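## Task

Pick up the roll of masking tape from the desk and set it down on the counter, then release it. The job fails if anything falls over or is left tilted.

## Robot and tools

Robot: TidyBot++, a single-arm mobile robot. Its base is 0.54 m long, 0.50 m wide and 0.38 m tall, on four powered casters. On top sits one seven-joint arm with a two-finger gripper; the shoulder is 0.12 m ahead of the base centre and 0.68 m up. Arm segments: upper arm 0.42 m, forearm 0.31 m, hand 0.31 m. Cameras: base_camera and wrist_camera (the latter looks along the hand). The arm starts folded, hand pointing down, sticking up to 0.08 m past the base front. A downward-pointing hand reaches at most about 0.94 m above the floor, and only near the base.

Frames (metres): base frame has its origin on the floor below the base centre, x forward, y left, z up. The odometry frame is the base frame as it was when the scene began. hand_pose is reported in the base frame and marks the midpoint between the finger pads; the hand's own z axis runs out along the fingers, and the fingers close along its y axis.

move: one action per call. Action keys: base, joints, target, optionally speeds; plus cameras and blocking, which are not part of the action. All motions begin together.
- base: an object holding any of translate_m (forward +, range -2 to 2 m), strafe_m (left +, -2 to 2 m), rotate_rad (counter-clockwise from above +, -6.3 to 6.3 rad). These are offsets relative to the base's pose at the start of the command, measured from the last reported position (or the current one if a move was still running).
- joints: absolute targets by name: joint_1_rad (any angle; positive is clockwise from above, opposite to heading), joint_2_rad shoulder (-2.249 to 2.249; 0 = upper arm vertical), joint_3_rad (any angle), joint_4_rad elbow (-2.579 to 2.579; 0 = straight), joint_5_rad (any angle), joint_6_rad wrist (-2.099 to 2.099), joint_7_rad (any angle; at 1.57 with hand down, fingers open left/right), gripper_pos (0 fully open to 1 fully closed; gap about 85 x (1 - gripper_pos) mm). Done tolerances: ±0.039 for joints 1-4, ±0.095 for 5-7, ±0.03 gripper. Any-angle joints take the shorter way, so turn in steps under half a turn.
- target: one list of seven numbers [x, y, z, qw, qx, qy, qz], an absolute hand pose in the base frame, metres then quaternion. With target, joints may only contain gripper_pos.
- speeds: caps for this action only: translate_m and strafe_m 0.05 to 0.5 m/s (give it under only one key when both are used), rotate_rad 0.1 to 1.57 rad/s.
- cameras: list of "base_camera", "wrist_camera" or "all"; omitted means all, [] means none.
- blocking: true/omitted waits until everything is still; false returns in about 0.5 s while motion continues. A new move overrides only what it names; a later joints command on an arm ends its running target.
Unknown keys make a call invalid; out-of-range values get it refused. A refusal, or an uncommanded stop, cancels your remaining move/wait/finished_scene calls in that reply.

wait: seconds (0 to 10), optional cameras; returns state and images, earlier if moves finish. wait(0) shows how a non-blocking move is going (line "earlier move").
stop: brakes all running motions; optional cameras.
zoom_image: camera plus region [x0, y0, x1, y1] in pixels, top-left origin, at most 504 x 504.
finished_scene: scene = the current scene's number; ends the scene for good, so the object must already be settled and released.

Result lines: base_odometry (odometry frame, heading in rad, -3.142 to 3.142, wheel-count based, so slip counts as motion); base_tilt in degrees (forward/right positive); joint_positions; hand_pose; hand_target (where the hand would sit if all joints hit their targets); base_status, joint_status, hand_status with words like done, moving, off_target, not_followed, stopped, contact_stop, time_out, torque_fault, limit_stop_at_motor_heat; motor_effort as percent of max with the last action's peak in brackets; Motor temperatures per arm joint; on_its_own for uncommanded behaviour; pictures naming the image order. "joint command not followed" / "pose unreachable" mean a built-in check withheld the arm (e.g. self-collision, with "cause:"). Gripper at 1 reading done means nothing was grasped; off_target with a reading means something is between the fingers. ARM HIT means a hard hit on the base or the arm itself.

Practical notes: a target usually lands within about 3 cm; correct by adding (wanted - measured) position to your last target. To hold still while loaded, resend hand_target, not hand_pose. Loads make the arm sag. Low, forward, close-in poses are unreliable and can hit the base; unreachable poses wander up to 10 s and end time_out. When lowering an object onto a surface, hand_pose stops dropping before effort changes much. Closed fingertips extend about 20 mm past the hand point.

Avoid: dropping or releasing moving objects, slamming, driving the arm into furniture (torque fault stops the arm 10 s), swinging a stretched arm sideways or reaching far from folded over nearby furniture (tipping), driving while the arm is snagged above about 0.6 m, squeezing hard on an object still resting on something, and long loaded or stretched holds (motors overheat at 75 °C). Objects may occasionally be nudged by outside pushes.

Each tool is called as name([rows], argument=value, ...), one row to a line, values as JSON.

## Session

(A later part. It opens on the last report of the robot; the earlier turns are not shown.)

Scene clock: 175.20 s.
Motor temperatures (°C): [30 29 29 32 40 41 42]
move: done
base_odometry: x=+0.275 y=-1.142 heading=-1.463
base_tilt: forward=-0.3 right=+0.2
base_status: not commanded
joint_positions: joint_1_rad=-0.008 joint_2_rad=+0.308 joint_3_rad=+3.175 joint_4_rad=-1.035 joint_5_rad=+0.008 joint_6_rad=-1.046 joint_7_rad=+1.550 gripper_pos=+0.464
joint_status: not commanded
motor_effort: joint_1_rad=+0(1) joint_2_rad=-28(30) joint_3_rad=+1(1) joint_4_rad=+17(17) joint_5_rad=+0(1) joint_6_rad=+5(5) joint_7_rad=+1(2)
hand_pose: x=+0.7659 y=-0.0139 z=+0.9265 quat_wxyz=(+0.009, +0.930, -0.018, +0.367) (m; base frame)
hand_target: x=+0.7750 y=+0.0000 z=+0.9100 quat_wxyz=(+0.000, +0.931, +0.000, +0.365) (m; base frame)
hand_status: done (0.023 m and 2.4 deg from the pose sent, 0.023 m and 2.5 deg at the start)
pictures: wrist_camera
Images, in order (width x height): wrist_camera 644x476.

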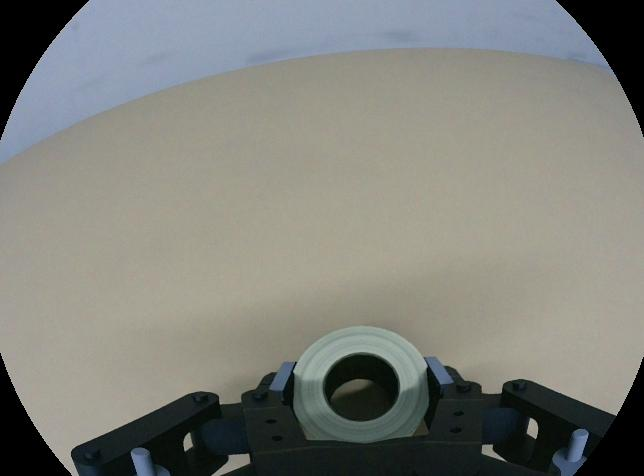

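Contact made. Release.

move(target=[0.775, 0.0, 0.918, 0, 0.932, 0, 0.362], cameras=[])

move(joints={"gripper_pos": 0.35}, cameras=[])

move(joints={"gripper_pos": 0.0}, cameras=[])

move(target=[0.715, 0.0, 0.99, 0, 0.932, 0, 0.362], cameras=["wrist_camera"])

Scene clock: 182.57 s.
Motor temperatures (°C): [30 29 29 32 40 41 42]
move: done
base_odometry: x=+0.275 y=-1.142 heading=-1.463
base_tilt: forward=-0.3 right=+0.1
base_status: not commanded
joint_positions: joint_1_rad=-0.008 joint_2_rad=+0.314 joint_3_rad=+3.175 joint_4_rad=-1.026 joint_5_rad=+0.008 joint_6_rad=-1.047 joint_7_rad=+1.550 gripper_pos=+0.464
joint_status: not commanded
motor_effort: joint_1_rad=-1(1) joint_2_rad=-30(31) joint_3_rad=+0(1) joint_4_rad=+18(19) joint_5_rad=+0(1) joint_6_rad=+5(6) joint_7_rad=+1(2)
hand_pose: x=+0.7684 y=-0.0138 z=+0.9268 quat_wxyz=(+0.009, +0.930, -0.018, +0.368) (m; base frame)
hand_target: x=+0.7750 y=+0.0000 z=+0.9180 quat_wxyz=(+0.000, +0.932, +0.000, +0.362) (m; base frame)
hand_status: done (0.018 m and 2.5 deg from the pose sent, 0.019 m and 2.5 deg at the start)
pictures: none
No camera images: "cameras" was empty.

Scene clock: 183.27 s.
Motor temperatures (°C): [30 29 29 32 40 41 42]
move: done
base_odometry: x=+0.275 y=-1.142 heading=-1.463
base_tilt: forward=-0.3 right=+0.2
base_status: not commanded
joint_positions: joint_1_rad=-0.008 joint_2_rad=+0.315 joint_3_rad=+3.175 joint_4_rad=-1.026 joint_5_rad=+0.008 joint_6_rad=-1.047 joint_7_rad=+1.550 gripper_pos=+0.350
joint_status: all done
motor_effort: joint_1_rad=-1(1) joint_2_rad=-31(32) joint_3_rad=+0(1) joint_4_rad=+19(19) joint_5_rad=+0(1) joint_6_rad=+6(6) joint_7_rad=+1(2)
hand_pose: x=+0.7685 y=-0.0138 z=+0.9267 quat_wxyz=(+0.009, +0.930, -0.018, +0.368) (m; base frame)
hand_target: x=+0.7750 y=+0.0000 z=+0.9180 quat_wxyz=(+0.000, +0.932, +0.000, +0.362) (m; base frame)
hand_status: not commanded
pictures: none
No camera images: "cameras" was empty.

Scene clock: 184.00 s.
Motor temperatures (°C): [30 29 29 32 40 41 42]
move: done
base_odometry: x=+0.275 y=-1.142 heading=-1.463
base_tilt: forward=-0.2 right=+0.2
base_status: not commanded
joint_positions: joint_1_rad=-0.008 joint_2_rad=+0.315 joint_3_rad=+3.175 joint_4_rad=-1.026 joint_5_rad=+0.008 joint_6_rad=-1.047 joint_7_rad=+1.550 gripper_pos=+0.000
joint_status: all done
motor_effort: joint_1_rad=-1(1) joint_2_rad=-31(31) joint_3_rad=+0(1) joint_4_rad=+18(19) joint_5_rad=+1(1) joint_6_rad=+6(6) joint_7_rad=+1(1)
hand_pose: x=+0.7685 y=-0.0138 z=+0.9267 quat_wxyz=(+0.009, +0.930, -0.018, +0.368) (m; base frame)
hand_target: x=+0.7750 y=+0.0000 z=+0.9180 quat_wxyz=(+0.000, +0.932, +0.000, +0.362) (m; base frame)
hand_status: not commanded
pictures: none
No camera images: "cameras" was empty.

Scene clock: 185.33 s.
Motor temperatures (°C): [30 29 29 32 40 41 42]
move: done
base_odometry: x=+0.275 y=-1.142 heading=-1.463
base_tilt: forward=-0.3 right=+0.2
base_status: not commanded
joint_positions: joint_1_rad=-0.008 joint_2_rad=+0.220 joint_3_rad=+3.175 joint_4_rad=-0.927 joint_5_rad=+0.008 joint_6_rad=-1.210 joint_7_rad=+1.550 gripper_pos=+0.000
joint_status: not commanded
motor_effort: joint_1_rad=-1(1) joint_2_rad=-27(35) joint_3_rad=+0(1) joint_4_rad=+18(20) joint_5_rad=+1(1) joint_6_rad=+6(6) joint_7_rad=+1(2)
hand_pose: x=+0.7175 y=-0.0135 z=+1.0012 quat_wxyz=(+0.008, +0.924, -0.020, +0.382) (m; base frame)
hand_target: x=+0.7150 y=+0.0000 z=+0.9900 quat_wxyz=(+0.000, +0.932, +0.000, +0.362) (m; base frame)
hand_status: done (0.018 m and 3.5 deg from the pose sent, 0.084 m and 2.5 deg at the start)
pictures: wrist_camera
Images, in order (width x height): wrist_camera 644x476.

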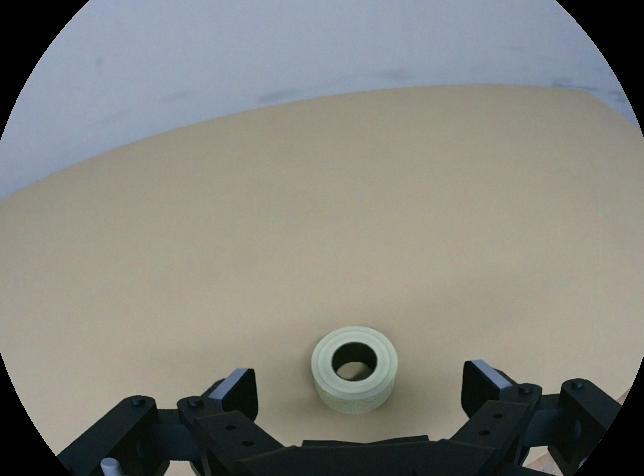

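finished_scene(scene=3)

The scene is finished: the task was done.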